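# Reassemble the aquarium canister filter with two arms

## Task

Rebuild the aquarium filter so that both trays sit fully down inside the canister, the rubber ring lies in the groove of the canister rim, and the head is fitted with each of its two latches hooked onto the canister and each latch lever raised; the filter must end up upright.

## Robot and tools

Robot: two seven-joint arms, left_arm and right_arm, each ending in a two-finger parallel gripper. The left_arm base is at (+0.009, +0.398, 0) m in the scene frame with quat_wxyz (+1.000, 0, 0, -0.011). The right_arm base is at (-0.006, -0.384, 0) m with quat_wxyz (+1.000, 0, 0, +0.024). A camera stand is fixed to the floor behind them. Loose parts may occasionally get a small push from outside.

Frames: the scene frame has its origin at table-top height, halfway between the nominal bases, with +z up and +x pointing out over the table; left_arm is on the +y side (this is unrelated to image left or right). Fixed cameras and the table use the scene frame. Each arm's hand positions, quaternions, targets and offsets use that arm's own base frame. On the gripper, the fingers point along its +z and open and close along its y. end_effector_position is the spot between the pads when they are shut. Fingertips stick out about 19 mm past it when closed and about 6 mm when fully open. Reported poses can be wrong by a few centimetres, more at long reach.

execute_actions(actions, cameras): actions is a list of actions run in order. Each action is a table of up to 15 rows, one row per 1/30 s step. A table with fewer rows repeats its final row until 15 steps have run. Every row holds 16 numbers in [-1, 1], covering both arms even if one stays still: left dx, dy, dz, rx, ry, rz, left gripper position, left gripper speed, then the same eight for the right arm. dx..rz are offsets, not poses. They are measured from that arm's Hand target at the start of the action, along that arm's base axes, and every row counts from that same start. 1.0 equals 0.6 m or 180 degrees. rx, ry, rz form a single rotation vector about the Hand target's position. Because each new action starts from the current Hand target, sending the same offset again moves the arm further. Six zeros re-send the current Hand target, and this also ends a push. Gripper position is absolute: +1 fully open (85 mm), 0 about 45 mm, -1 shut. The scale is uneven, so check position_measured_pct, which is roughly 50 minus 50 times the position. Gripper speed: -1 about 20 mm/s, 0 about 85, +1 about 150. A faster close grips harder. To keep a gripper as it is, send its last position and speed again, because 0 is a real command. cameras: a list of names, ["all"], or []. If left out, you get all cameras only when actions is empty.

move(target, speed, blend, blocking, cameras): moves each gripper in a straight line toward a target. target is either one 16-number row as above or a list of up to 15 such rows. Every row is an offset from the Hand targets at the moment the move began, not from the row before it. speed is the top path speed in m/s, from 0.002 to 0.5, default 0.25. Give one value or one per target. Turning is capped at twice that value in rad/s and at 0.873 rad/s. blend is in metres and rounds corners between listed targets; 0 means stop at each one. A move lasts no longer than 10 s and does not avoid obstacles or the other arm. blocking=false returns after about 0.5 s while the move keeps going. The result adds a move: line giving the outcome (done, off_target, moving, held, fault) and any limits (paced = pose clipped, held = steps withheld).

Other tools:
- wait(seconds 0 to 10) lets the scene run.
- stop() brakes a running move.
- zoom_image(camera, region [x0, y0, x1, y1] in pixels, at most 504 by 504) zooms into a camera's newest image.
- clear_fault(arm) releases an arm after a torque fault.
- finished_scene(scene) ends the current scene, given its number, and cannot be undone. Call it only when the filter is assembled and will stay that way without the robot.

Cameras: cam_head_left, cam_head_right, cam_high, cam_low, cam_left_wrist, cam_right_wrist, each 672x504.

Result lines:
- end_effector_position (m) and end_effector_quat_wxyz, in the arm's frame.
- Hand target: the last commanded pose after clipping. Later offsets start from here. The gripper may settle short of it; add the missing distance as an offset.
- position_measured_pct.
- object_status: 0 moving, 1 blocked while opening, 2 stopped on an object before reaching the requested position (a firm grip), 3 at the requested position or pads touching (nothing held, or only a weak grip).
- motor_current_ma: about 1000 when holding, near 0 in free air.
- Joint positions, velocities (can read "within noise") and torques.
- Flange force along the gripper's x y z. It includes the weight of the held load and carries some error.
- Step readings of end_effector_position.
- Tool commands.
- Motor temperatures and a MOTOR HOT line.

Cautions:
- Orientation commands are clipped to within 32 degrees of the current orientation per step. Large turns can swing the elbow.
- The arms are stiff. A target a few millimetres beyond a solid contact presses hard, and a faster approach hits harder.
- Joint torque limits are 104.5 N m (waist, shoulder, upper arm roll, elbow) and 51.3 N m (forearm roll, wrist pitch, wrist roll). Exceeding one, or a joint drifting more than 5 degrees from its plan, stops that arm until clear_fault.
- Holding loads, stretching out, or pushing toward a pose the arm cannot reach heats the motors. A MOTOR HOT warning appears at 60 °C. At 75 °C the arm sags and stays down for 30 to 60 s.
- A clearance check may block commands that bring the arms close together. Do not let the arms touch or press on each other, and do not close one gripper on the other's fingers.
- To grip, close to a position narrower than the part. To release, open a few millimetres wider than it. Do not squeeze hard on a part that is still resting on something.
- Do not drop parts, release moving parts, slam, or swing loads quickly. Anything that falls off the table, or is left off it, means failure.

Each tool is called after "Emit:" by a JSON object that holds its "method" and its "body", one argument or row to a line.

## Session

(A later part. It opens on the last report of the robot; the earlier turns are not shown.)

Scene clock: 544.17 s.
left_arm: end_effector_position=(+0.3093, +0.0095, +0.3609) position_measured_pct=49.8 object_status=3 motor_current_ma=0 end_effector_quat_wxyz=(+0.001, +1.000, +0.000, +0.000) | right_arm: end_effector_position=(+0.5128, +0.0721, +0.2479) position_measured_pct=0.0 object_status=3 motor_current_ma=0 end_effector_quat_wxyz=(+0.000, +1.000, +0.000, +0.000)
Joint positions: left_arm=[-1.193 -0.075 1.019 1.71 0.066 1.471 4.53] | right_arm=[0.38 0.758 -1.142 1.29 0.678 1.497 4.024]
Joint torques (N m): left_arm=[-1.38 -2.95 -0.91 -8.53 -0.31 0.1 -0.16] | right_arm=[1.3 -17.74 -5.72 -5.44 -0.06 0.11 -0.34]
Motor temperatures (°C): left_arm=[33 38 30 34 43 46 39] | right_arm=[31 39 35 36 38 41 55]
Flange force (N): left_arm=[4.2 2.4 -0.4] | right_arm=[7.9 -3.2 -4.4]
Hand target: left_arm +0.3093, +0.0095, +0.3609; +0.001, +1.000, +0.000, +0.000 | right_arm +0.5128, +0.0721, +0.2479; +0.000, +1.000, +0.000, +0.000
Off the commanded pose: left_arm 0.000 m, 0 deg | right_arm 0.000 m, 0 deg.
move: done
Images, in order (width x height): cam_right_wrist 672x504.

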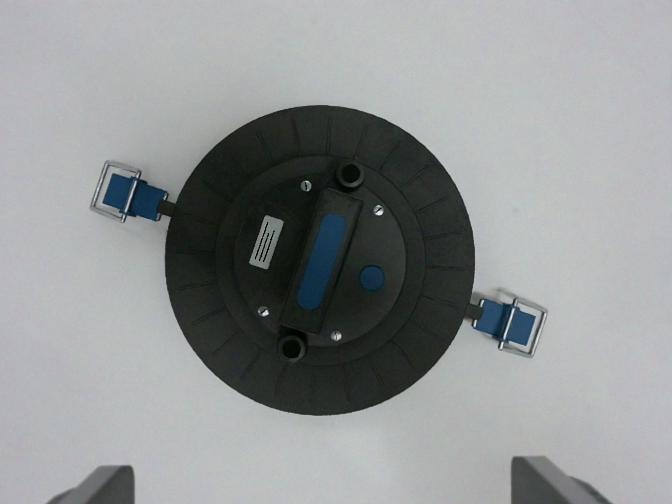

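Emit:
{"method": "zoom_image", "body": {
  "camera": "cam_right_wrist",
  "region": [450, 280, 560, 370]
}}

Emit:
{"method": "zoom_image", "body": {
  "camera": "cam_right_wrist",
  "region": [80, 150, 190, 240]
}}

Emit:
{"method": "execute_actions", "body": {
  "actions": [],
  "cameras": ["cam_low", "cam_high"]
}}

Emit:
{"method": "zoom_image", "body": {
  "camera": "cam_low",
  "region": [180, 245, 270, 320]
}}

Emit:
{"method": "zoom_image", "body": {
  "camera": "cam_high",
  "region": [180, 330, 310, 420]
}}

Emit:
{"method": "zoom_image", "body": {
  "camera": "cam_low",
  "region": [300, 230, 400, 315]
}}

Scaled by 4.582.

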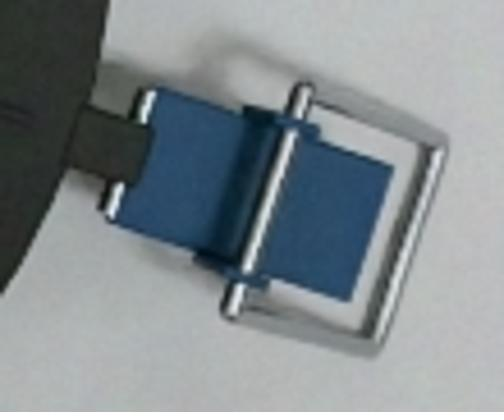

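Scaled by 4.582.

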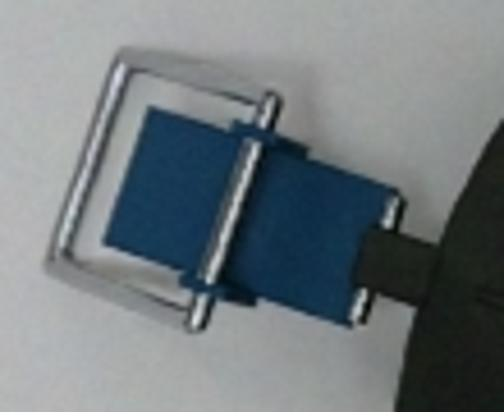

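Scene clock: 563.40 s.
left_arm: end_effector_position=(+0.3093, +0.0095, +0.3609) position_measured_pct=49.8 object_status=3 motor_current_ma=0 end_effector_quat_wxyz=(+0.001, +1.000, +0.000, +0.000) | right_arm: end_effector_position=(+0.5128, +0.0721, +0.2479) position_measured_pct=0.0 object_status=3 motor_current_ma=0 end_effector_quat_wxyz=(+0.000, +1.000, +0.000, +0.000)
Joint positions: left_arm=[-1.193 -0.075 1.019 1.71 0.066 1.471 4.53] | right_arm=[0.38 0.758 -1.142 1.29 0.678 1.497 4.024]
Joint velocities: within noise
Joint torques (N m): left_arm=[-1.43 -2.95 -0.92 -8.49 -0.34 0.13 -0.18] | right_arm=[1.27 -17.67 -5.72 -5.45 -0.06 0.11 -0.34]
Motor temperatures (°C): left_arm=[33 38 30 34 43 46 39] | right_arm=[31 39 35 36 38 41 55]
Flange force (N): left_arm=[4.5 2.5 -0.5] | right_arm=[7.6 -3.1 -4.4]
Hand target: left_arm +0.3093, +0.0095, +0.3609; +0.001, +1.000, +0.000, +0.000 | right_arm +0.5128, +0.0721, +0.2479; +0.000, +1.000, +0.000, +0.000
Tool commands: left_gripper/position=+0.0 left_gripper/speed=+1.0 right_gripper/position=+1.0 right_gripper/speed=+1.0
Off the commanded pose: left_arm 0.000 m, 0 deg | right_arm 0.000 m, 0 deg.
Images, in order (width x height): cam_high 672x504, cam_low 672x504.

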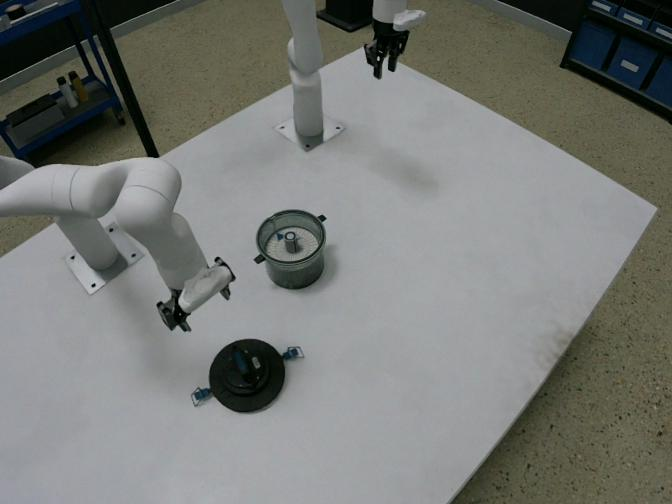

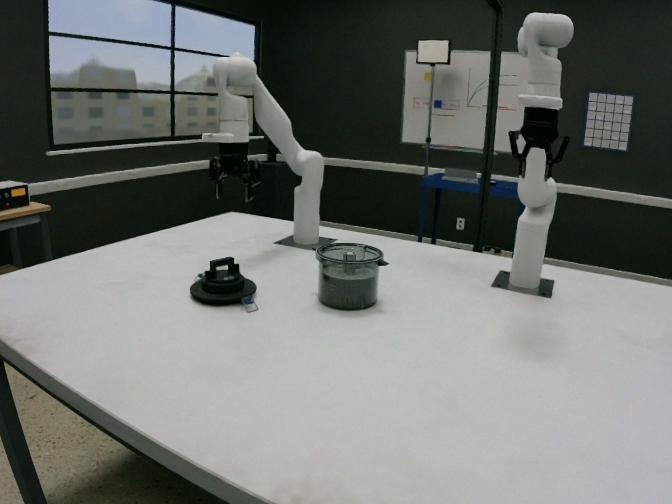

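Scaled by 5.600 from the camera's 672x504 image, which has a finer 960x720 frame.

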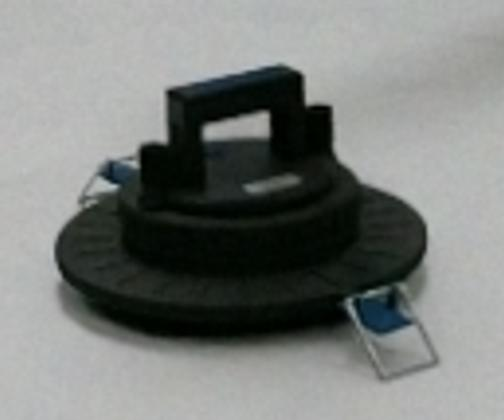

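Scaled by 3.877 from the camera's 672x504 image, which has a finer 960x720 frame.

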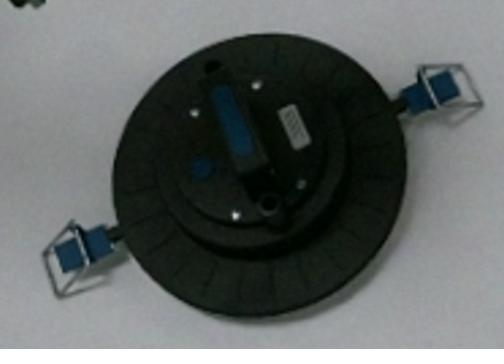

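Scaled by 5.040 from the camera's 672x504 image, which has a finer 960x720 frame.

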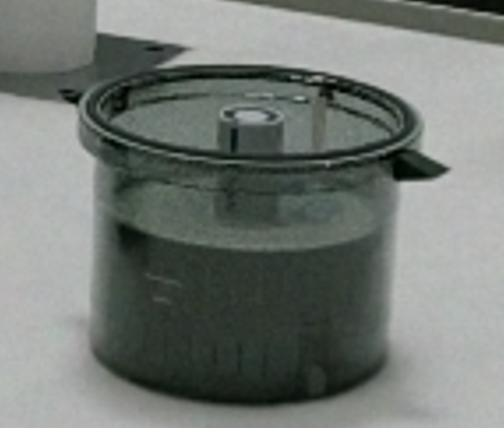

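Emit:
{"method": "move", "body": {
  "target": [
    [0,0,0,0,0,0,0.0,1,0.09,0,0,0,0,-0.1,0.4,0],
    [0,0,0,0,0,0,0.0,1,0.09,0,-0.2132,0,0,-0.1,0.4,0]
  ],
  "speed": 0.15,
  "cameras": ["cam_right_wrist","cam_low","cam_head_left"]
}}

Scene clock: 584.33 s.
left_arm: end_effector_position=(+0.3093, +0.0095, +0.3609) position_measured_pct=49.8 object_status=3 motor_current_ma=0 end_effector_quat_wxyz=(+0.001, +1.000, +0.000, +0.000) | right_arm: end_effector_position=(+0.5668, +0.0721, +0.1200) position_measured_pct=29.9 object_status=3 motor_current_ma=0 end_effector_quat_wxyz=(+0.000, +0.988, -0.157, +0.000)
Joint positions: left_arm=[-1.193 -0.075 1.019 1.71 0.066 1.471 4.53] | right_arm=[0.287 0.961 -0.975 1.275 0.783 1.294 3.718]
Joint torques (N m): left_arm=[-1.4 -2.96 -0.86 -8.48 -0.31 0.12 -0.15] | right_arm=[1.28 -20.71 -6.03 -4.46 -0.06 0.13 -0.32]
Motor temperatures (°C): left_arm=[33 37 30 34 43 46 39] | right_arm=[31 39 35 36 38 41 55]
Flange force (N): left_arm=[4.1 2.2 -0.6] | right_arm=[6.8 -5.2 -3.0]
Hand target: left_arm +0.3093, +0.0095, +0.3609; +0.001, +1.000, +0.000, +0.000 | right_arm +0.5668, +0.0721, +0.1199; +0.000, +0.988, -0.157, +0.000
Off the commanded pose: left_arm 0.000 m, 0 deg | right_arm 0.000 m, 0 deg.
move: done
Images, in order (width x height): cam_head_left 672x504, cam_low 672x504, cam_right_wrist 672x504.

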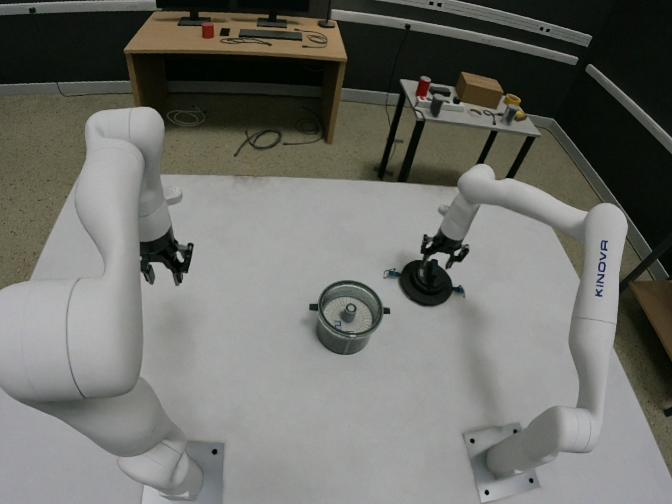

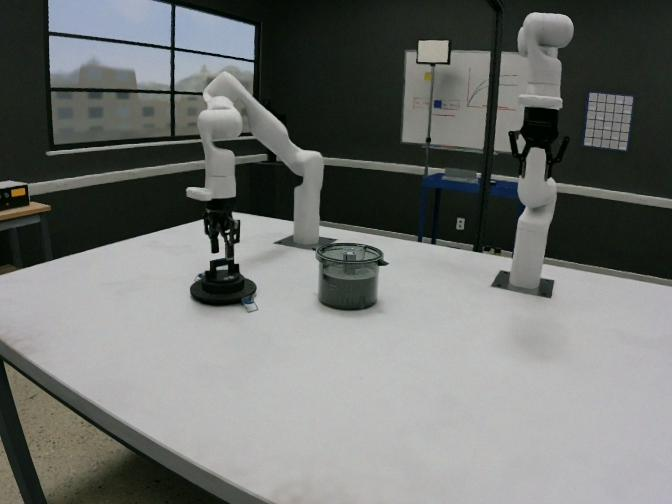

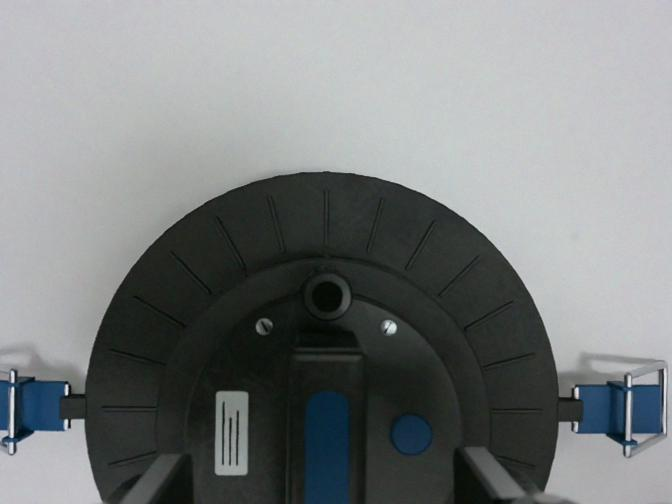

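Emit:
{"method": "move", "body": {
  "target": [
    [0,0,0,0,0,0,0.0,1,-0.0008,-0.0023,-0.0333,0,0,0,0.4,0],
    [0,0,0,0,0,0,0.0,1,-0.0008,-0.0023,-0.0558,0,0,0,0.4,0]
  ],
  "speed": 0.05,
  "cameras": ["cam_right_wrist","cam_low"]
}}

Emit:
{"method": "zoom_image", "body": {
  "camera": "cam_low",
  "region": [170, 180, 290, 320]
}}

Scene clock: 591.87 s.
left_arm: end_effector_position=(+0.3093, +0.0095, +0.3609) position_measured_pct=49.8 object_status=3 motor_current_ma=0 end_effector_quat_wxyz=(+0.001, +1.000, +0.000, +0.000) | right_arm: end_effector_position=(+0.5663, +0.0707, +0.0865) position_measured_pct=29.9 object_status=3 motor_current_ma=0 end_effector_quat_wxyz=(+0.000, +0.988, -0.157, +0.000)
Joint positions: left_arm=[-1.193 -0.075 1.019 1.71 0.066 1.471 4.53] | right_arm=[0.287 1.002 -0.953 1.312 0.816 1.231 3.695]
Joint torques (N m): left_arm=[-1.44 -3.01 -0.96 -8.49 -0.36 0.15 -0.15] | right_arm=[1.3 -20.85 -6.15 -4.2 -0.04 0.11 -0.33]
Motor temperatures (°C): left_arm=[33 37 30 34 43 46 39] | right_arm=[31 39 35 36 38 41 55]
Flange force (N): left_arm=[4.6 2.5 -0.4] | right_arm=[6.3 -5.0 -2.5]
Hand target: left_arm +0.3093, +0.0095, +0.3609; +0.001, +1.000, +0.000, +0.000 | right_arm +0.5663, +0.0707, +0.0865; +0.000, +0.988, -0.157, +0.000
Off the commanded pose: left_arm 0.000 m, 0 deg | right_arm 0.000 m, 0 deg.
move: done
Images, in order (width x height): cam_low 672x504, cam_right_wrist 672x504.

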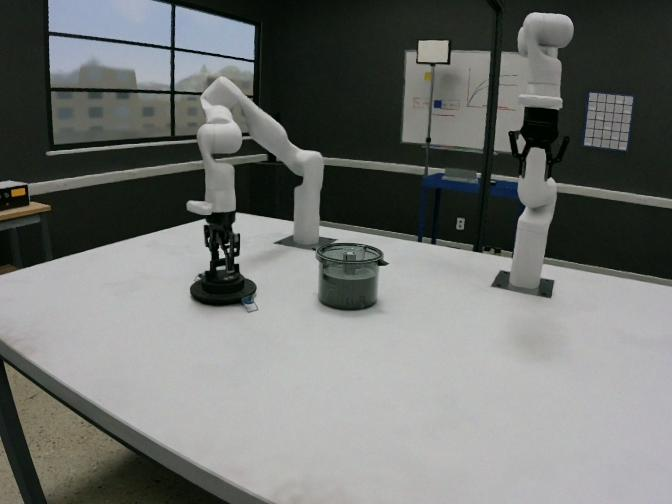

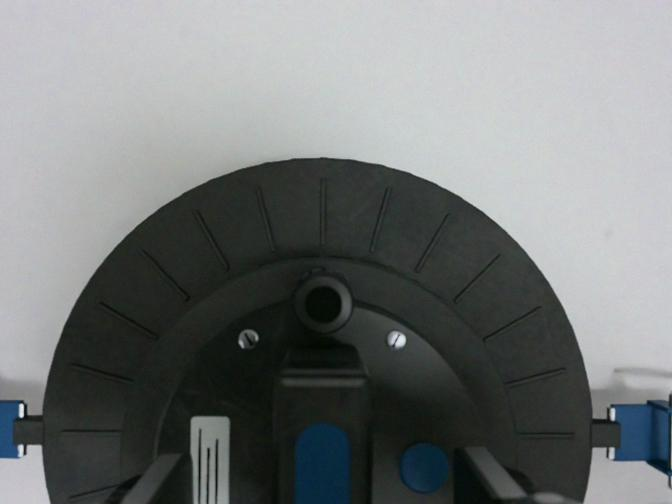

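Scaled by 3.600 from the camera's 672x504 image, which has a finer 960x720 frame.

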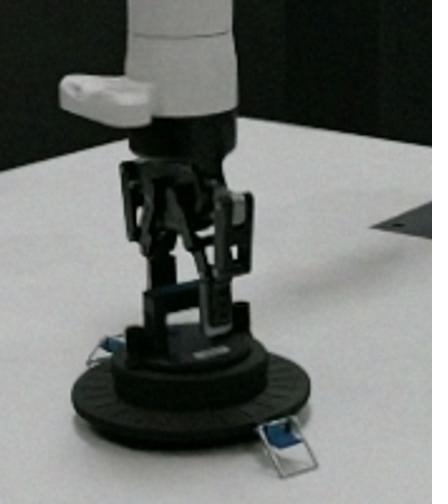

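Emit:
{"method": "move", "body": {
  "target": [
    [0,0,0,0,0,0,0.0,1,0,0,0.01,0,0,0,0.4,0],
    [0,0,0,0,0,0,0.0,1,0,0,0.01,0,0,0,-0.95,-1]
  ],
  "speed": 0.05
}}

Emit:
{"method": "wait", "body": {
  "seconds": 1,
  "cameras": ["cam_right_wrist","cam_low"]
}}

Emit:
{"method": "zoom_image", "body": {
  "camera": "cam_low",
  "region": [170, 180, 290, 320]
}}

Scene clock: 600.40 s.
left_arm: end_effector_position=(+0.3093, +0.0095, +0.3609) position_measured_pct=49.8 object_status=3 motor_current_ma=0 end_effector_quat_wxyz=(+0.001, +1.000, +0.000, +0.000) | right_arm: end_effector_position=(+0.5663, +0.0707, +0.0925) position_measured_pct=77.9 object_status=0 motor_current_ma=1000 end_effector_quat_wxyz=(+0.000, +0.988, -0.157, +0.000)
Joint positions: left_arm=[-1.193 -0.075 1.019 1.71 0.066 1.471 4.53] | right_arm=[0.288 0.994 -0.957 1.306 0.81 1.241 3.699]
Joint torques (N m): left_arm=[-1.45 -2.99 -0.92 -8.46 -0.34 0.15 -0.18] | right_arm=[1.4 -19.27 -5.24 -3.88 0.45 -0.03 -0.11]
Motor temperatures (°C): left_arm=[33 37 30 34 43 46 39] | right_arm=[31 39 35 36 38 40 55]
Flange force (N): left_arm=[4.8 2.5 -0.4] | right_arm=[5.1 -5.0 -6.2]
Hand target: left_arm +0.3093, +0.0095, +0.3609; +0.001, +1.000, +0.000, +0.000 | right_arm +0.5663, +0.0707, +0.0924; +0.000, +0.988, -0.157, +0.000
Off the commanded pose: left_arm 0.000 m, 0 deg | right_arm 0.000 m, 0 deg.
move: done

Scene clock: 601.40 s.
left_arm: end_effector_position=(+0.3093, +0.0095, +0.3609) position_measured_pct=49.8 object_status=3 motor_current_ma=0 end_effector_quat_wxyz=(+0.001, +1.000, +0.000, +0.000) | right_arm: end_effector_position=(+0.5663, +0.0707, +0.0925) position_measured_pct=77.9 object_status=2 motor_current_ma=1000 end_effector_quat_wxyz=(+0.000, +0.988, -0.157, +0.000)
Joint positions: left_arm=[-1.193 -0.075 1.019 1.71 0.066 1.471 4.53] | right_arm=[0.288 0.994 -0.957 1.306 0.81 1.241 3.699]
Joint torques (N m): left_arm=[-1.4 -2.98 -0.94 -8.55 -0.34 0.12 -0.18] | right_arm=[1.42 -19.25 -5.21 -3.92 0.43 -0.04 -0.08]
Motor temperatures (°C): left_arm=[33 37 30 34 43 46 39] | right_arm=[31 39 35 36 38 40 55]
Flange force (N): left_arm=[4.5 2.5 -0.3] | right_arm=[4.9 -5.0 -6.1]
Hand target: left_arm +0.3093, +0.0095, +0.3609; +0.001, +1.000, +0.000, +0.000 | right_arm +0.5663, +0.0707, +0.0924; +0.000, +0.988, -0.157, +0.000
Tool commands: left_gripper/position=+0.0 left_gripper/speed=+1.0 right_gripper/position=-0.95 right_gripper/speed=-1.0
Off the commanded pose: left_arm 0.000 m, 0 deg | right_arm 0.000 m, 0 deg.
wait: 1.00 s; at rest by 0.17 s
Images, in order (width x height): cam_low 672x504, cam_right_wrist 672x504.

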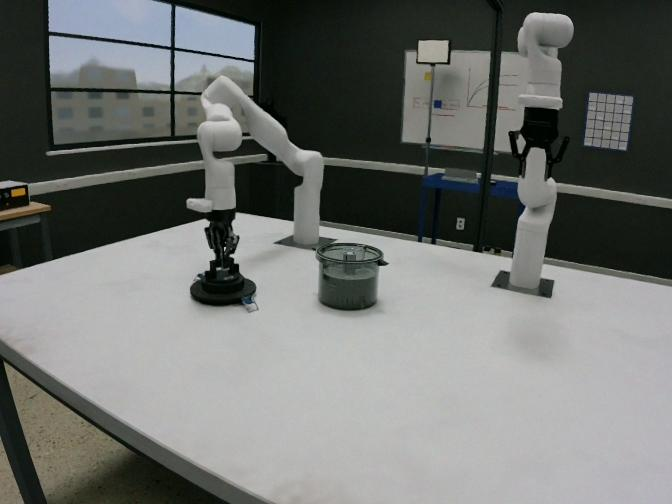

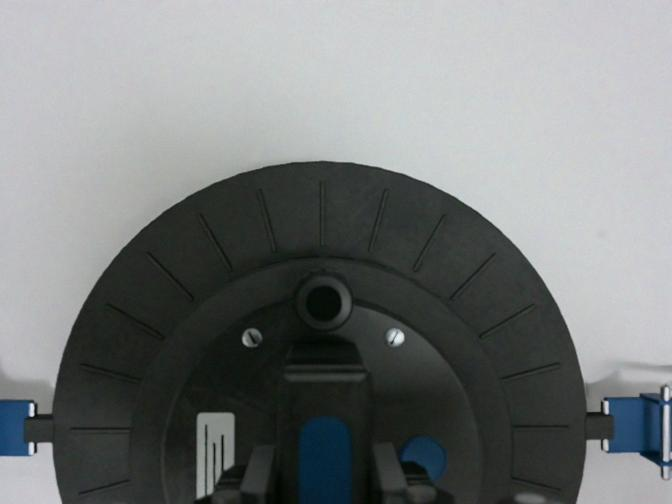

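Scaled by 3.600 from the camera's 672x504 image, which has a finer 960x720 frame.

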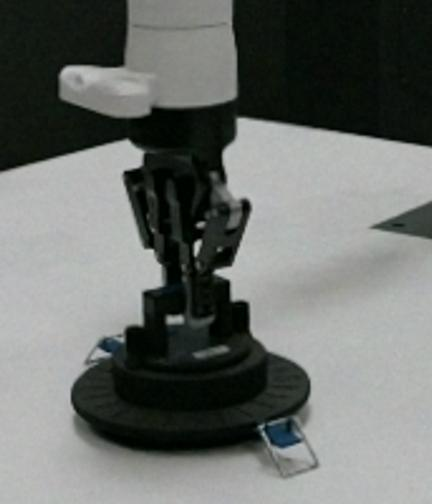

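Emit:
{"method": "move", "body": {
  "target": [
    [0,0,0,0,0,0,0.0,1,0,0,0.02,0,0,0,-0.95,-1],
    [0,0,0,0,0,0,0.0,1,0,0,0.333,0,0,0,-0.95,-1]
  ],
  "speed": [0.03,0.08],
  "cameras": ["cam_right_wrist","cam_low","cam_head_left"]
}}

Emit:
{"method": "zoom_image", "body": {
  "camera": "cam_low",
  "region": [150, 80, 310, 260]
}}

Scene clock: 606.70 s.
left_arm: end_effector_position=(+0.3093, +0.0095, +0.3609) position_measured_pct=49.8 object_status=3 motor_current_ma=0 end_effector_quat_wxyz=(+0.001, +1.000, +0.000, +0.000) | right_arm: end_effector_position=(+0.5663, +0.0708, +0.2924) position_measured_pct=77.9 object_status=2 motor_current_ma=1000 end_effector_quat_wxyz=(+0.000, +0.988, -0.157, +0.000)
Joint positions: left_arm=[-1.193 -0.075 1.019 1.71 0.066 1.471 4.53] | right_arm=[0.233 0.804 -1.033 0.94 0.672 1.682 3.858]
Joint torques (N m): left_arm=[-1.39 -2.94 -0.88 -8.5 -0.35 0.13 -0.17] | right_arm=[1.3 -24.61 -6.04 -7.45 -0.02 0.12 -0.32]
Motor temperatures (°C): left_arm=[33 37 30 34 43 46 39] | right_arm=[31 39 35 36 38 40 55]
Flange force (N): left_arm=[4.1 2.4 -0.4] | right_arm=[8.2 -5.9 1.8]
Hand target: left_arm +0.3093, +0.0095, +0.3609; +0.001, +1.000, +0.000, +0.000 | right_arm +0.5663, +0.0707, +0.2922; +0.000, +0.988, -0.157, +0.000
Off the commanded pose: left_arm 0.000 m, 0 deg | right_arm 0.000 m, 0 deg.
move: done
Images, in order (width x height): cam_head_left 672x504, cam_low 672x504, cam_right_wrist 672x504.

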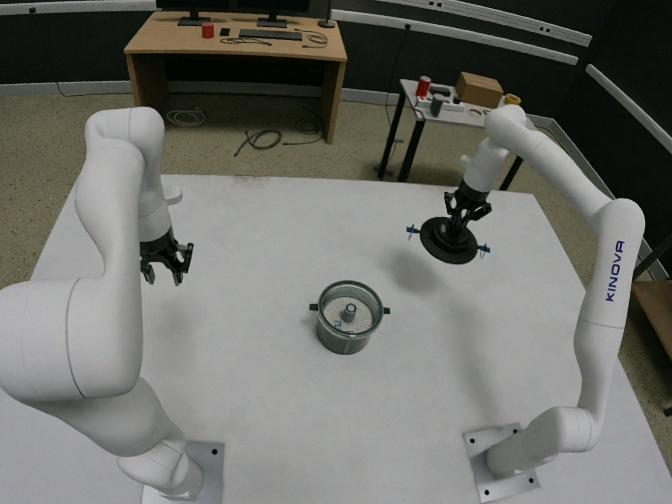

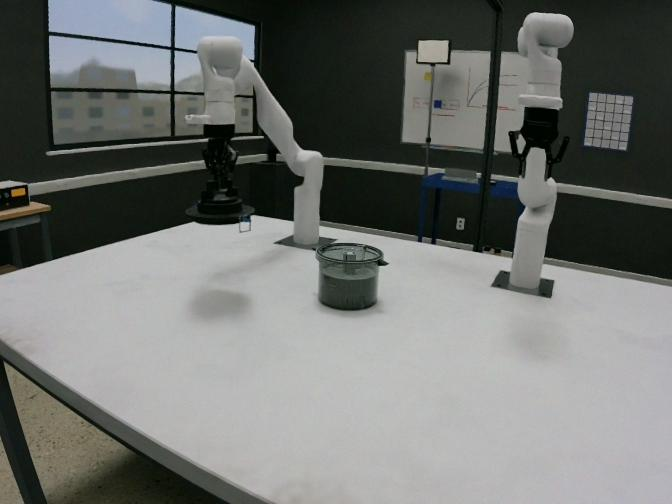

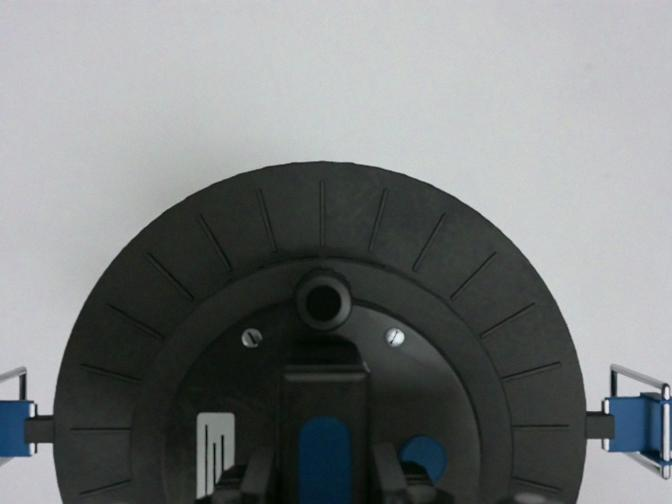

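Scaled by 2.800 from the camera's 672x504 image, which has a finer 960x720 frame.

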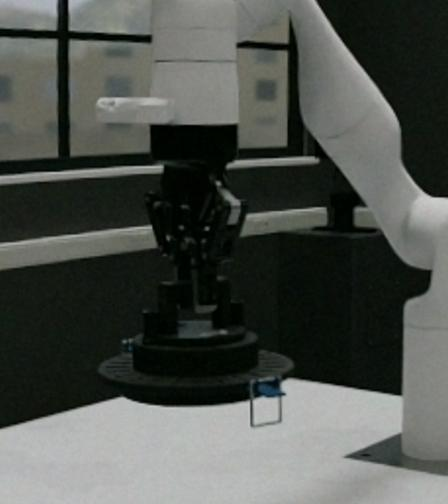

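Emit:
{"method": "move", "body": {
  "target": [0,0,0,0,0,0,0.0,1,-0.2397,0.4805,0,0,0,0.069,-0.95,-1],
  "speed": 0.1,
  "cameras": ["cam_right_wrist","cam_low","cam_head_left","cam_head_right","cam_left_wrist"]
}}

Emit:
{"method": "zoom_image", "body": {
  "camera": "cam_low",
  "region": [270, 100, 430, 320]
}}

Emit:
{"method": "zoom_image", "body": {
  "camera": "cam_right_wrist",
  "region": [500, 250, 672, 504]
}}

Emit:
{"method": "zoom_image", "body": {
  "camera": "cam_right_wrist",
  "region": [0, 250, 172, 504]
}}

Scene clock: 622.83 s.
left_arm: end_effector_position=(+0.3093, +0.0095, +0.3609) position_measured_pct=49.8 object_status=3 motor_current_ma=0 end_effector_quat_wxyz=(+0.001, +1.000, +0.000, +0.000) | right_arm: end_effector_position=(+0.4226, +0.3589, +0.2922) position_measured_pct=77.9 object_status=2 motor_current_ma=1000 end_effector_quat_wxyz=(+0.000, +0.999, -0.049, +0.000)
Joint positions: left_arm=[-1.193 -0.075 1.019 1.71 0.066 1.471 4.53] | right_arm=[-0.304 0.775 -1.064 1.022 0.662 1.654 3.465]
Joint torques (N m): left_arm=[-1.44 -2.96 -0.97 -8.51 -0.33 0.12 -0.19] | right_arm=[1.34 -23.58 -6.25 -7.53 -0.03 0.17 -0.34]
Motor temperatures (°C): left_arm=[33 37 30 34 43 46 39] | right_arm=[31 39 35 36 38 40 55]
Flange force (N): left_arm=[4.8 2.6 -0.4] | right_arm=[5.1 -8.1 2.1]
Hand target: left_arm +0.3093, +0.0095, +0.3609; +0.001, +1.000, +0.000, +0.000 | right_arm +0.4225, +0.3590, +0.2922; +0.000, +0.999, -0.049, +0.000
Off the commanded pose: left_arm 0.000 m, 0 deg | right_arm 0.000 m, 0 deg.
move: done
Images, in order (width x height): cam_head_left 672x504, cam_head_right 672x504, cam_low 672x504, cam_left_wrist 672x504, cam_right_wrist 672x504.

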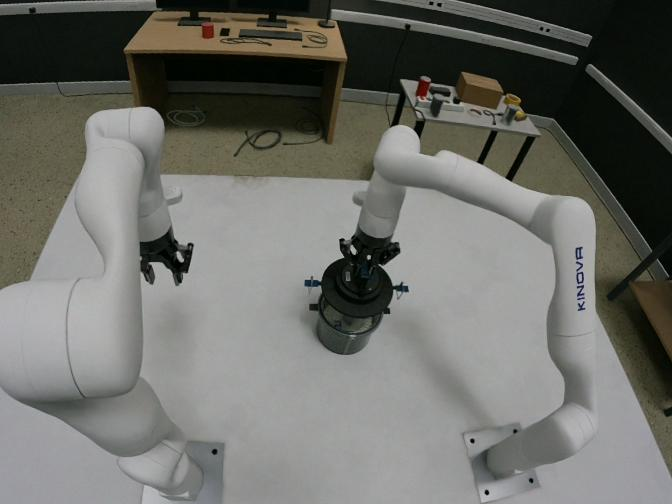

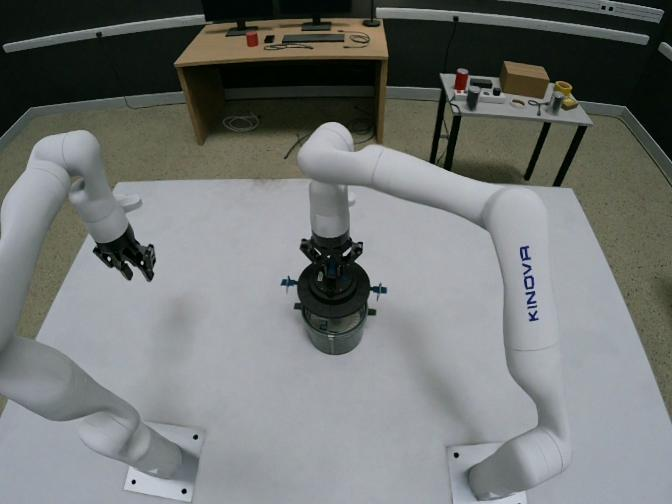

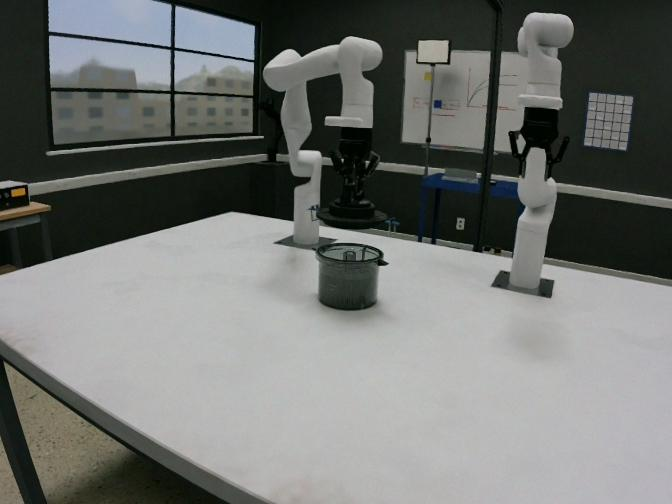

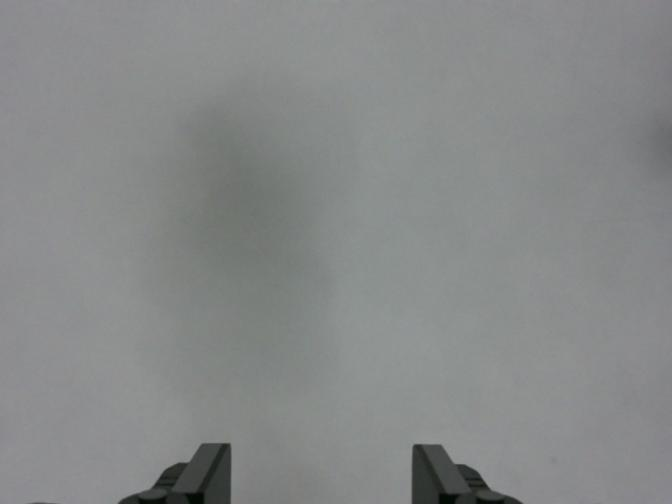

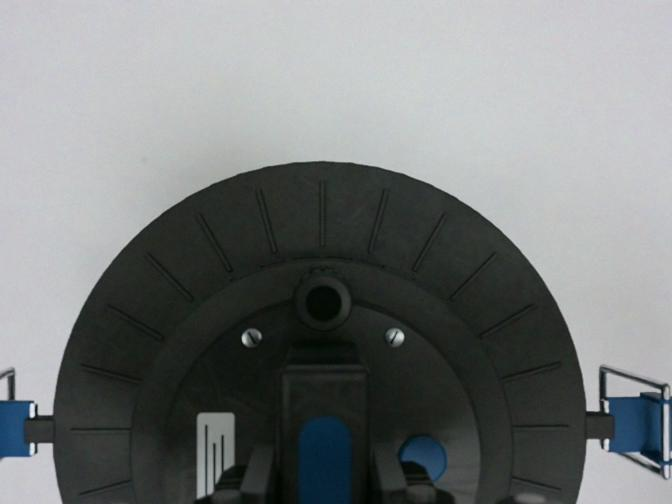

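Scaled by 2.291 from the camera's 672x504 image, which has a finer 960x720 frame.

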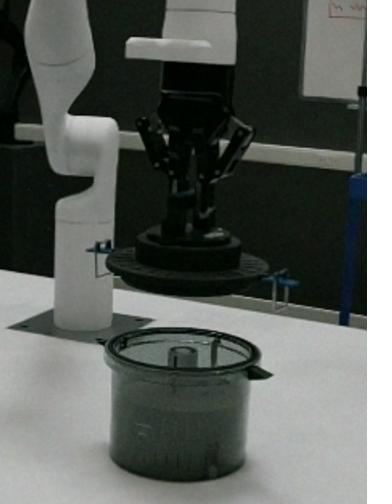

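Scaled by 1.984.

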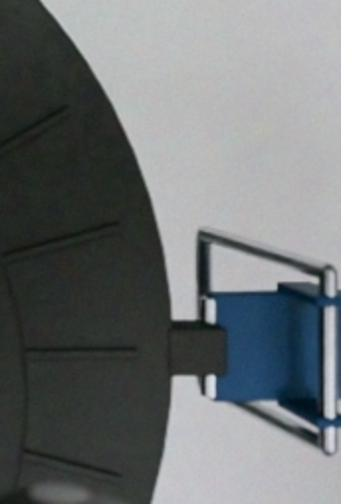

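Scaled by 1.984.

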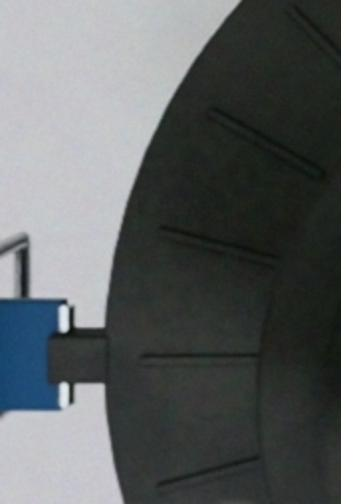

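Emit:
{"method": "zoom_image", "body": {
  "camera": "cam_head_left",
  "region": [280, 230, 430, 370]
}}

Emit:
{"method": "zoom_image", "body": {
  "camera": "cam_low",
  "region": [300, 190, 410, 320]
}}

Scaled by 3.360 from the camera's 672x504 image, which has a finer 960x720 frame.

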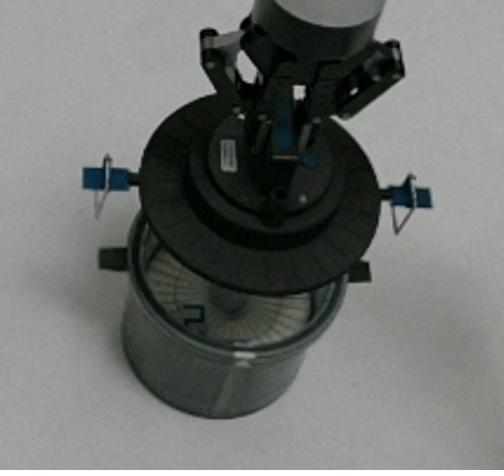

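Scaled by 3.877 from the camera's 672x504 image, which has a finer 960x720 frame.

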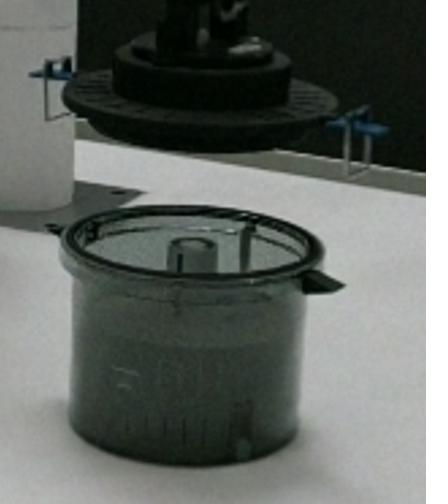

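Emit:
{"method": "move", "body": {
  "target": [0,0,0,0,0,0,0.0,1,0,0,-0.0917,0,0,0,-0.95,-1],
  "speed": 0.06,
  "cameras": ["cam_head_left","cam_low","cam_right_wrist","cam_head_right","cam_high"]
}}

Emit:
{"method": "zoom_image", "body": {
  "camera": "cam_head_left",
  "region": [290, 240, 410, 360]
}}

Emit:
{"method": "zoom_image", "body": {
  "camera": "cam_low",
  "region": [300, 190, 410, 320]
}}

Emit:
{"method": "zoom_image", "body": {
  "camera": "cam_head_right",
  "region": [275, 240, 395, 360]
}}

Scene clock: 634.73 s.
left_arm: end_effector_position=(+0.3093, +0.0095, +0.3609) position_measured_pct=49.8 object_status=3 motor_current_ma=0 end_effector_quat_wxyz=(+0.001, +1.000, +0.000, +0.000) | right_arm: end_effector_position=(+0.4225, +0.3590, +0.2372) position_measured_pct=77.9 object_status=2 motor_current_ma=1000 end_effector_quat_wxyz=(+0.000, +0.999, -0.049, +0.000)
Joint positions: left_arm=[-1.193 -0.075 1.019 1.71 0.066 1.471 4.53] | right_arm=[-0.273 0.815 -1.054 1.157 0.687 1.518 3.418]
Joint torques (N m): left_arm=[-1.44 -2.94 -0.9 -8.48 -0.33 0.15 -0.18] | right_arm=[1.32 -23.55 -6.94 -7.34 -0.04 0.18 -0.31]
Motor temperatures (°C): left_arm=[33 37 29 34 43 46 39] | right_arm=[31 39 35 36 38 40 55]
Flange force (N): left_arm=[4.4 2.5 -0.4] | right_arm=[4.5 -7.5 3.5]
Hand target: left_arm +0.3093, +0.0095, +0.3609; +0.001, +1.000, +0.000, +0.000 | right_arm +0.4225, +0.3590, +0.2372; +0.000, +0.999, -0.049, +0.000
Off the commanded pose: left_arm 0.000 m, 0 deg | right_arm 0.000 m, 0 deg.
move: done
Images, in order (width x height): cam_head_left 672x504, cam_head_right 672x504, cam_high 672x504, cam_low 672x504, cam_right_wrist 672x504.

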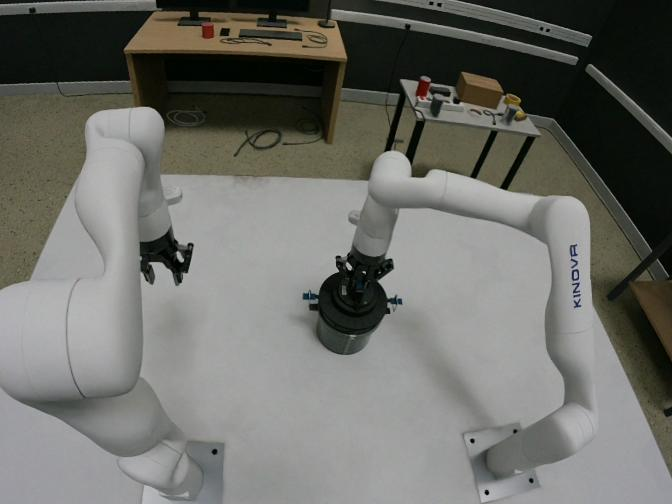

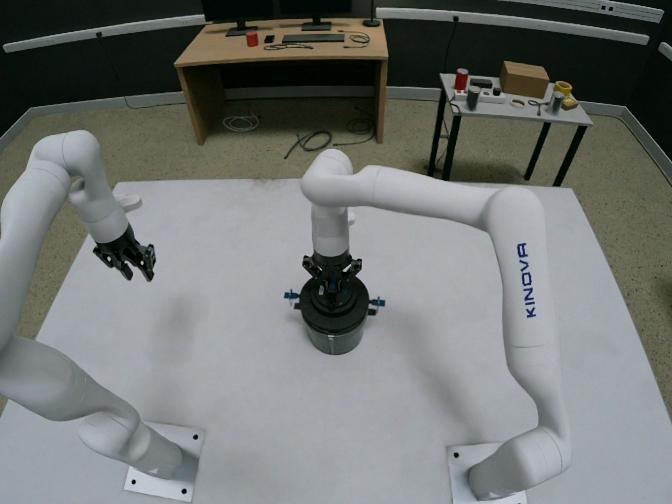

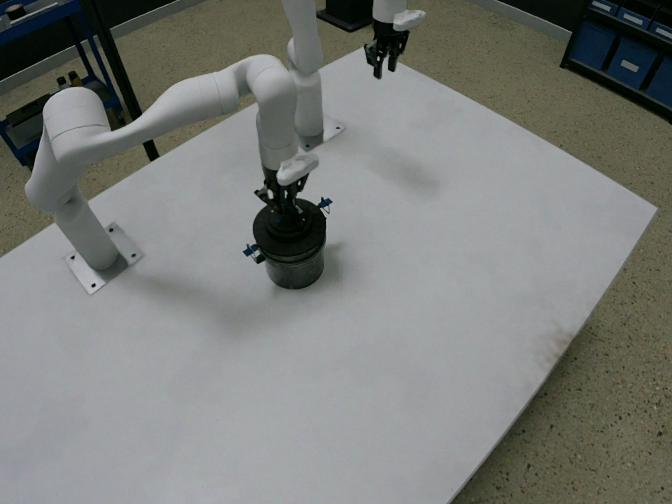

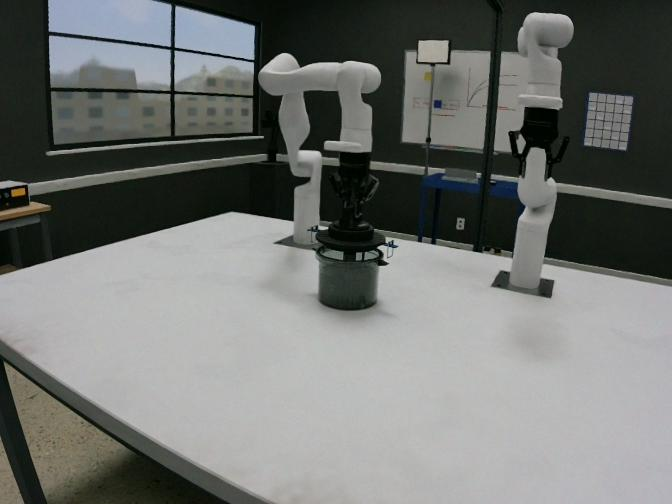

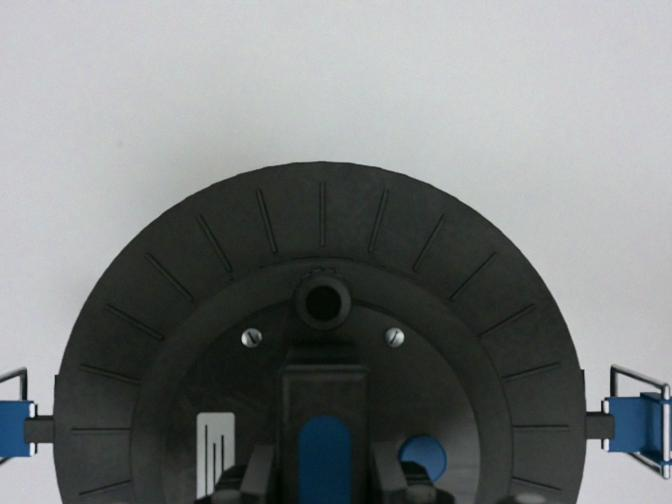

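Scaled by 4.200 from the camera's 672x504 image, which has a finer 960x720 frame.

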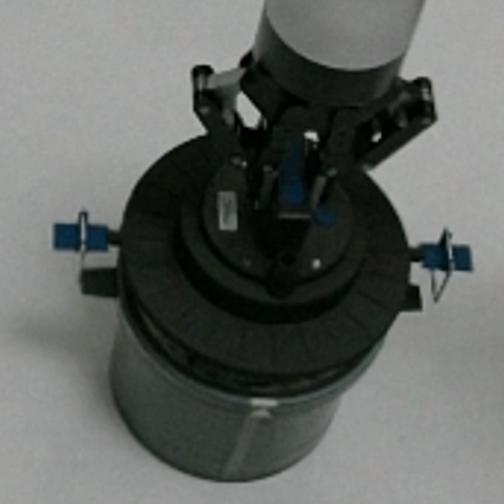

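Scaled by 3.877 from the camera's 672x504 image, which has a finer 960x720 frame.

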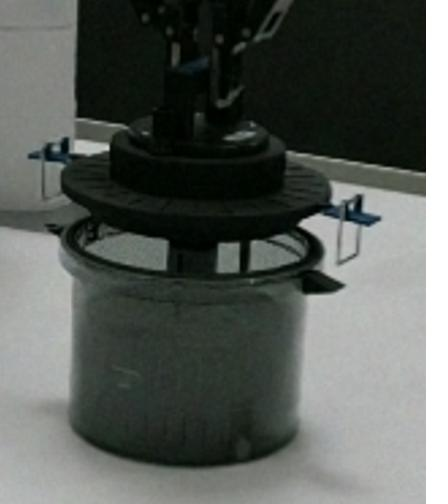

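Scaled by 4.200 from the camera's 672x504 image, which has a finer 960x720 frame.

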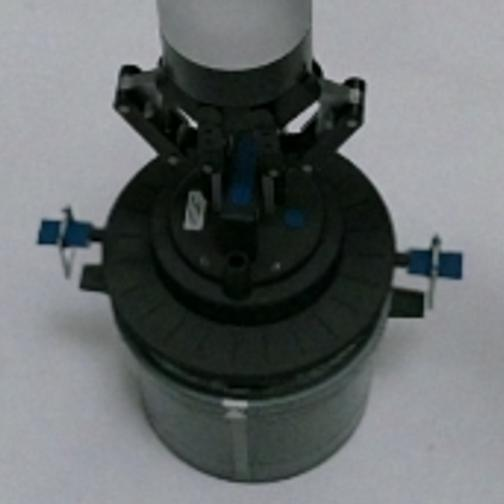

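Emit:
{"method": "move", "body": {
  "target": [0,0,0,0,0,0,0.0,1,0,0,-0.025,0,0,0,-0.95,-1],
  "speed": 0.03,
  "cameras": ["cam_low","cam_head_right"]
}}

Emit:
{"method": "zoom_image", "body": {
  "camera": "cam_low",
  "region": [300, 190, 410, 320]
}}

Emit:
{"method": "zoom_image", "body": {
  "camera": "cam_head_right",
  "region": [275, 240, 395, 360]
}}

Scene clock: 644.83 s.
left_arm: end_effector_position=(+0.3093, +0.0095, +0.3609) position_measured_pct=49.8 object_status=3 motor_current_ma=0 end_effector_quat_wxyz=(+0.001, +1.000, +0.000, +0.000) | right_arm: end_effector_position=(+0.4225, +0.3590, +0.2222) position_measured_pct=77.9 object_status=2 motor_current_ma=1000 end_effector_quat_wxyz=(+0.000, +0.999, -0.049, +0.000)
Joint positions: left_arm=[-1.193 -0.075 1.019 1.71 0.066 1.471 4.53] | right_arm=[-0.268 0.828 -1.05 1.188 0.697 1.483 3.406]
Joint torques (N m): left_arm=[-1.44 -2.94 -0.93 -8.53 -0.3 0.16 -0.21] | right_arm=[1.26 -23.61 -7.12 -7.26 -0.05 0.15 -0.33]
Motor temperatures (°C): left_arm=[33 37 29 34 43 46 39] | right_arm=[31 39 35 36 38 40 55]
Flange force (N): left_arm=[4.7 2.6 -0.2] | right_arm=[4.5 -7.3 3.8]
Hand target: left_arm +0.3093, +0.0095, +0.3609; +0.001, +1.000, +0.000, +0.000 | right_arm +0.4225, +0.3590, +0.2222; +0.000, +0.999, -0.049, +0.000
Off the commanded pose: left_arm 0.000 m, 0 deg | right_arm 0.000 m, 0 deg.
move: done
Images, in order (width x height): cam_head_right 672x504, cam_low 672x504.

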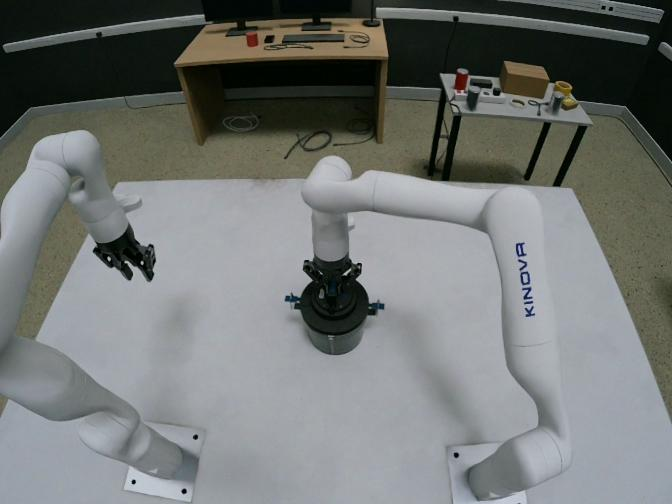

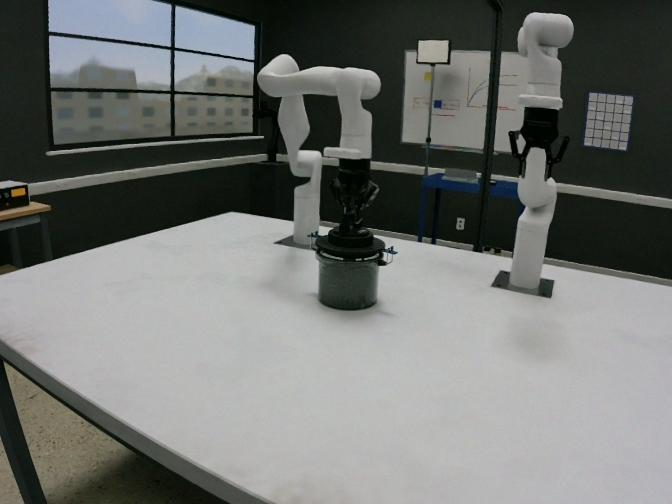

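Scaled by 3.877 from the camera's 672x504 image, which has a finer 960x720 frame.

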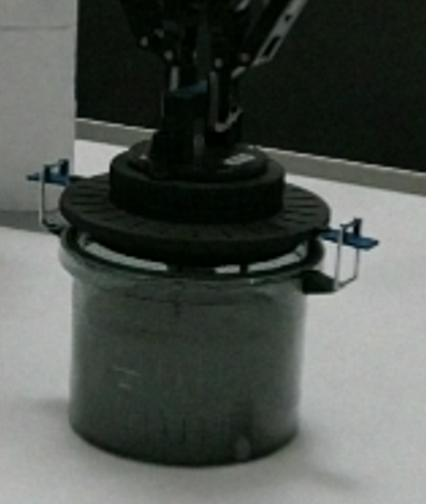

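Scaled by 4.200 from the camera's 672x504 image, which has a finer 960x720 frame.

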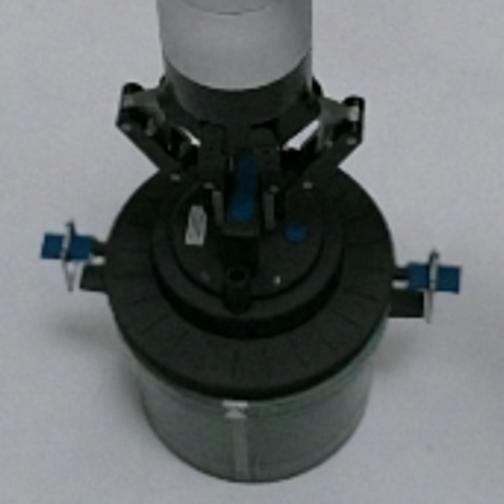

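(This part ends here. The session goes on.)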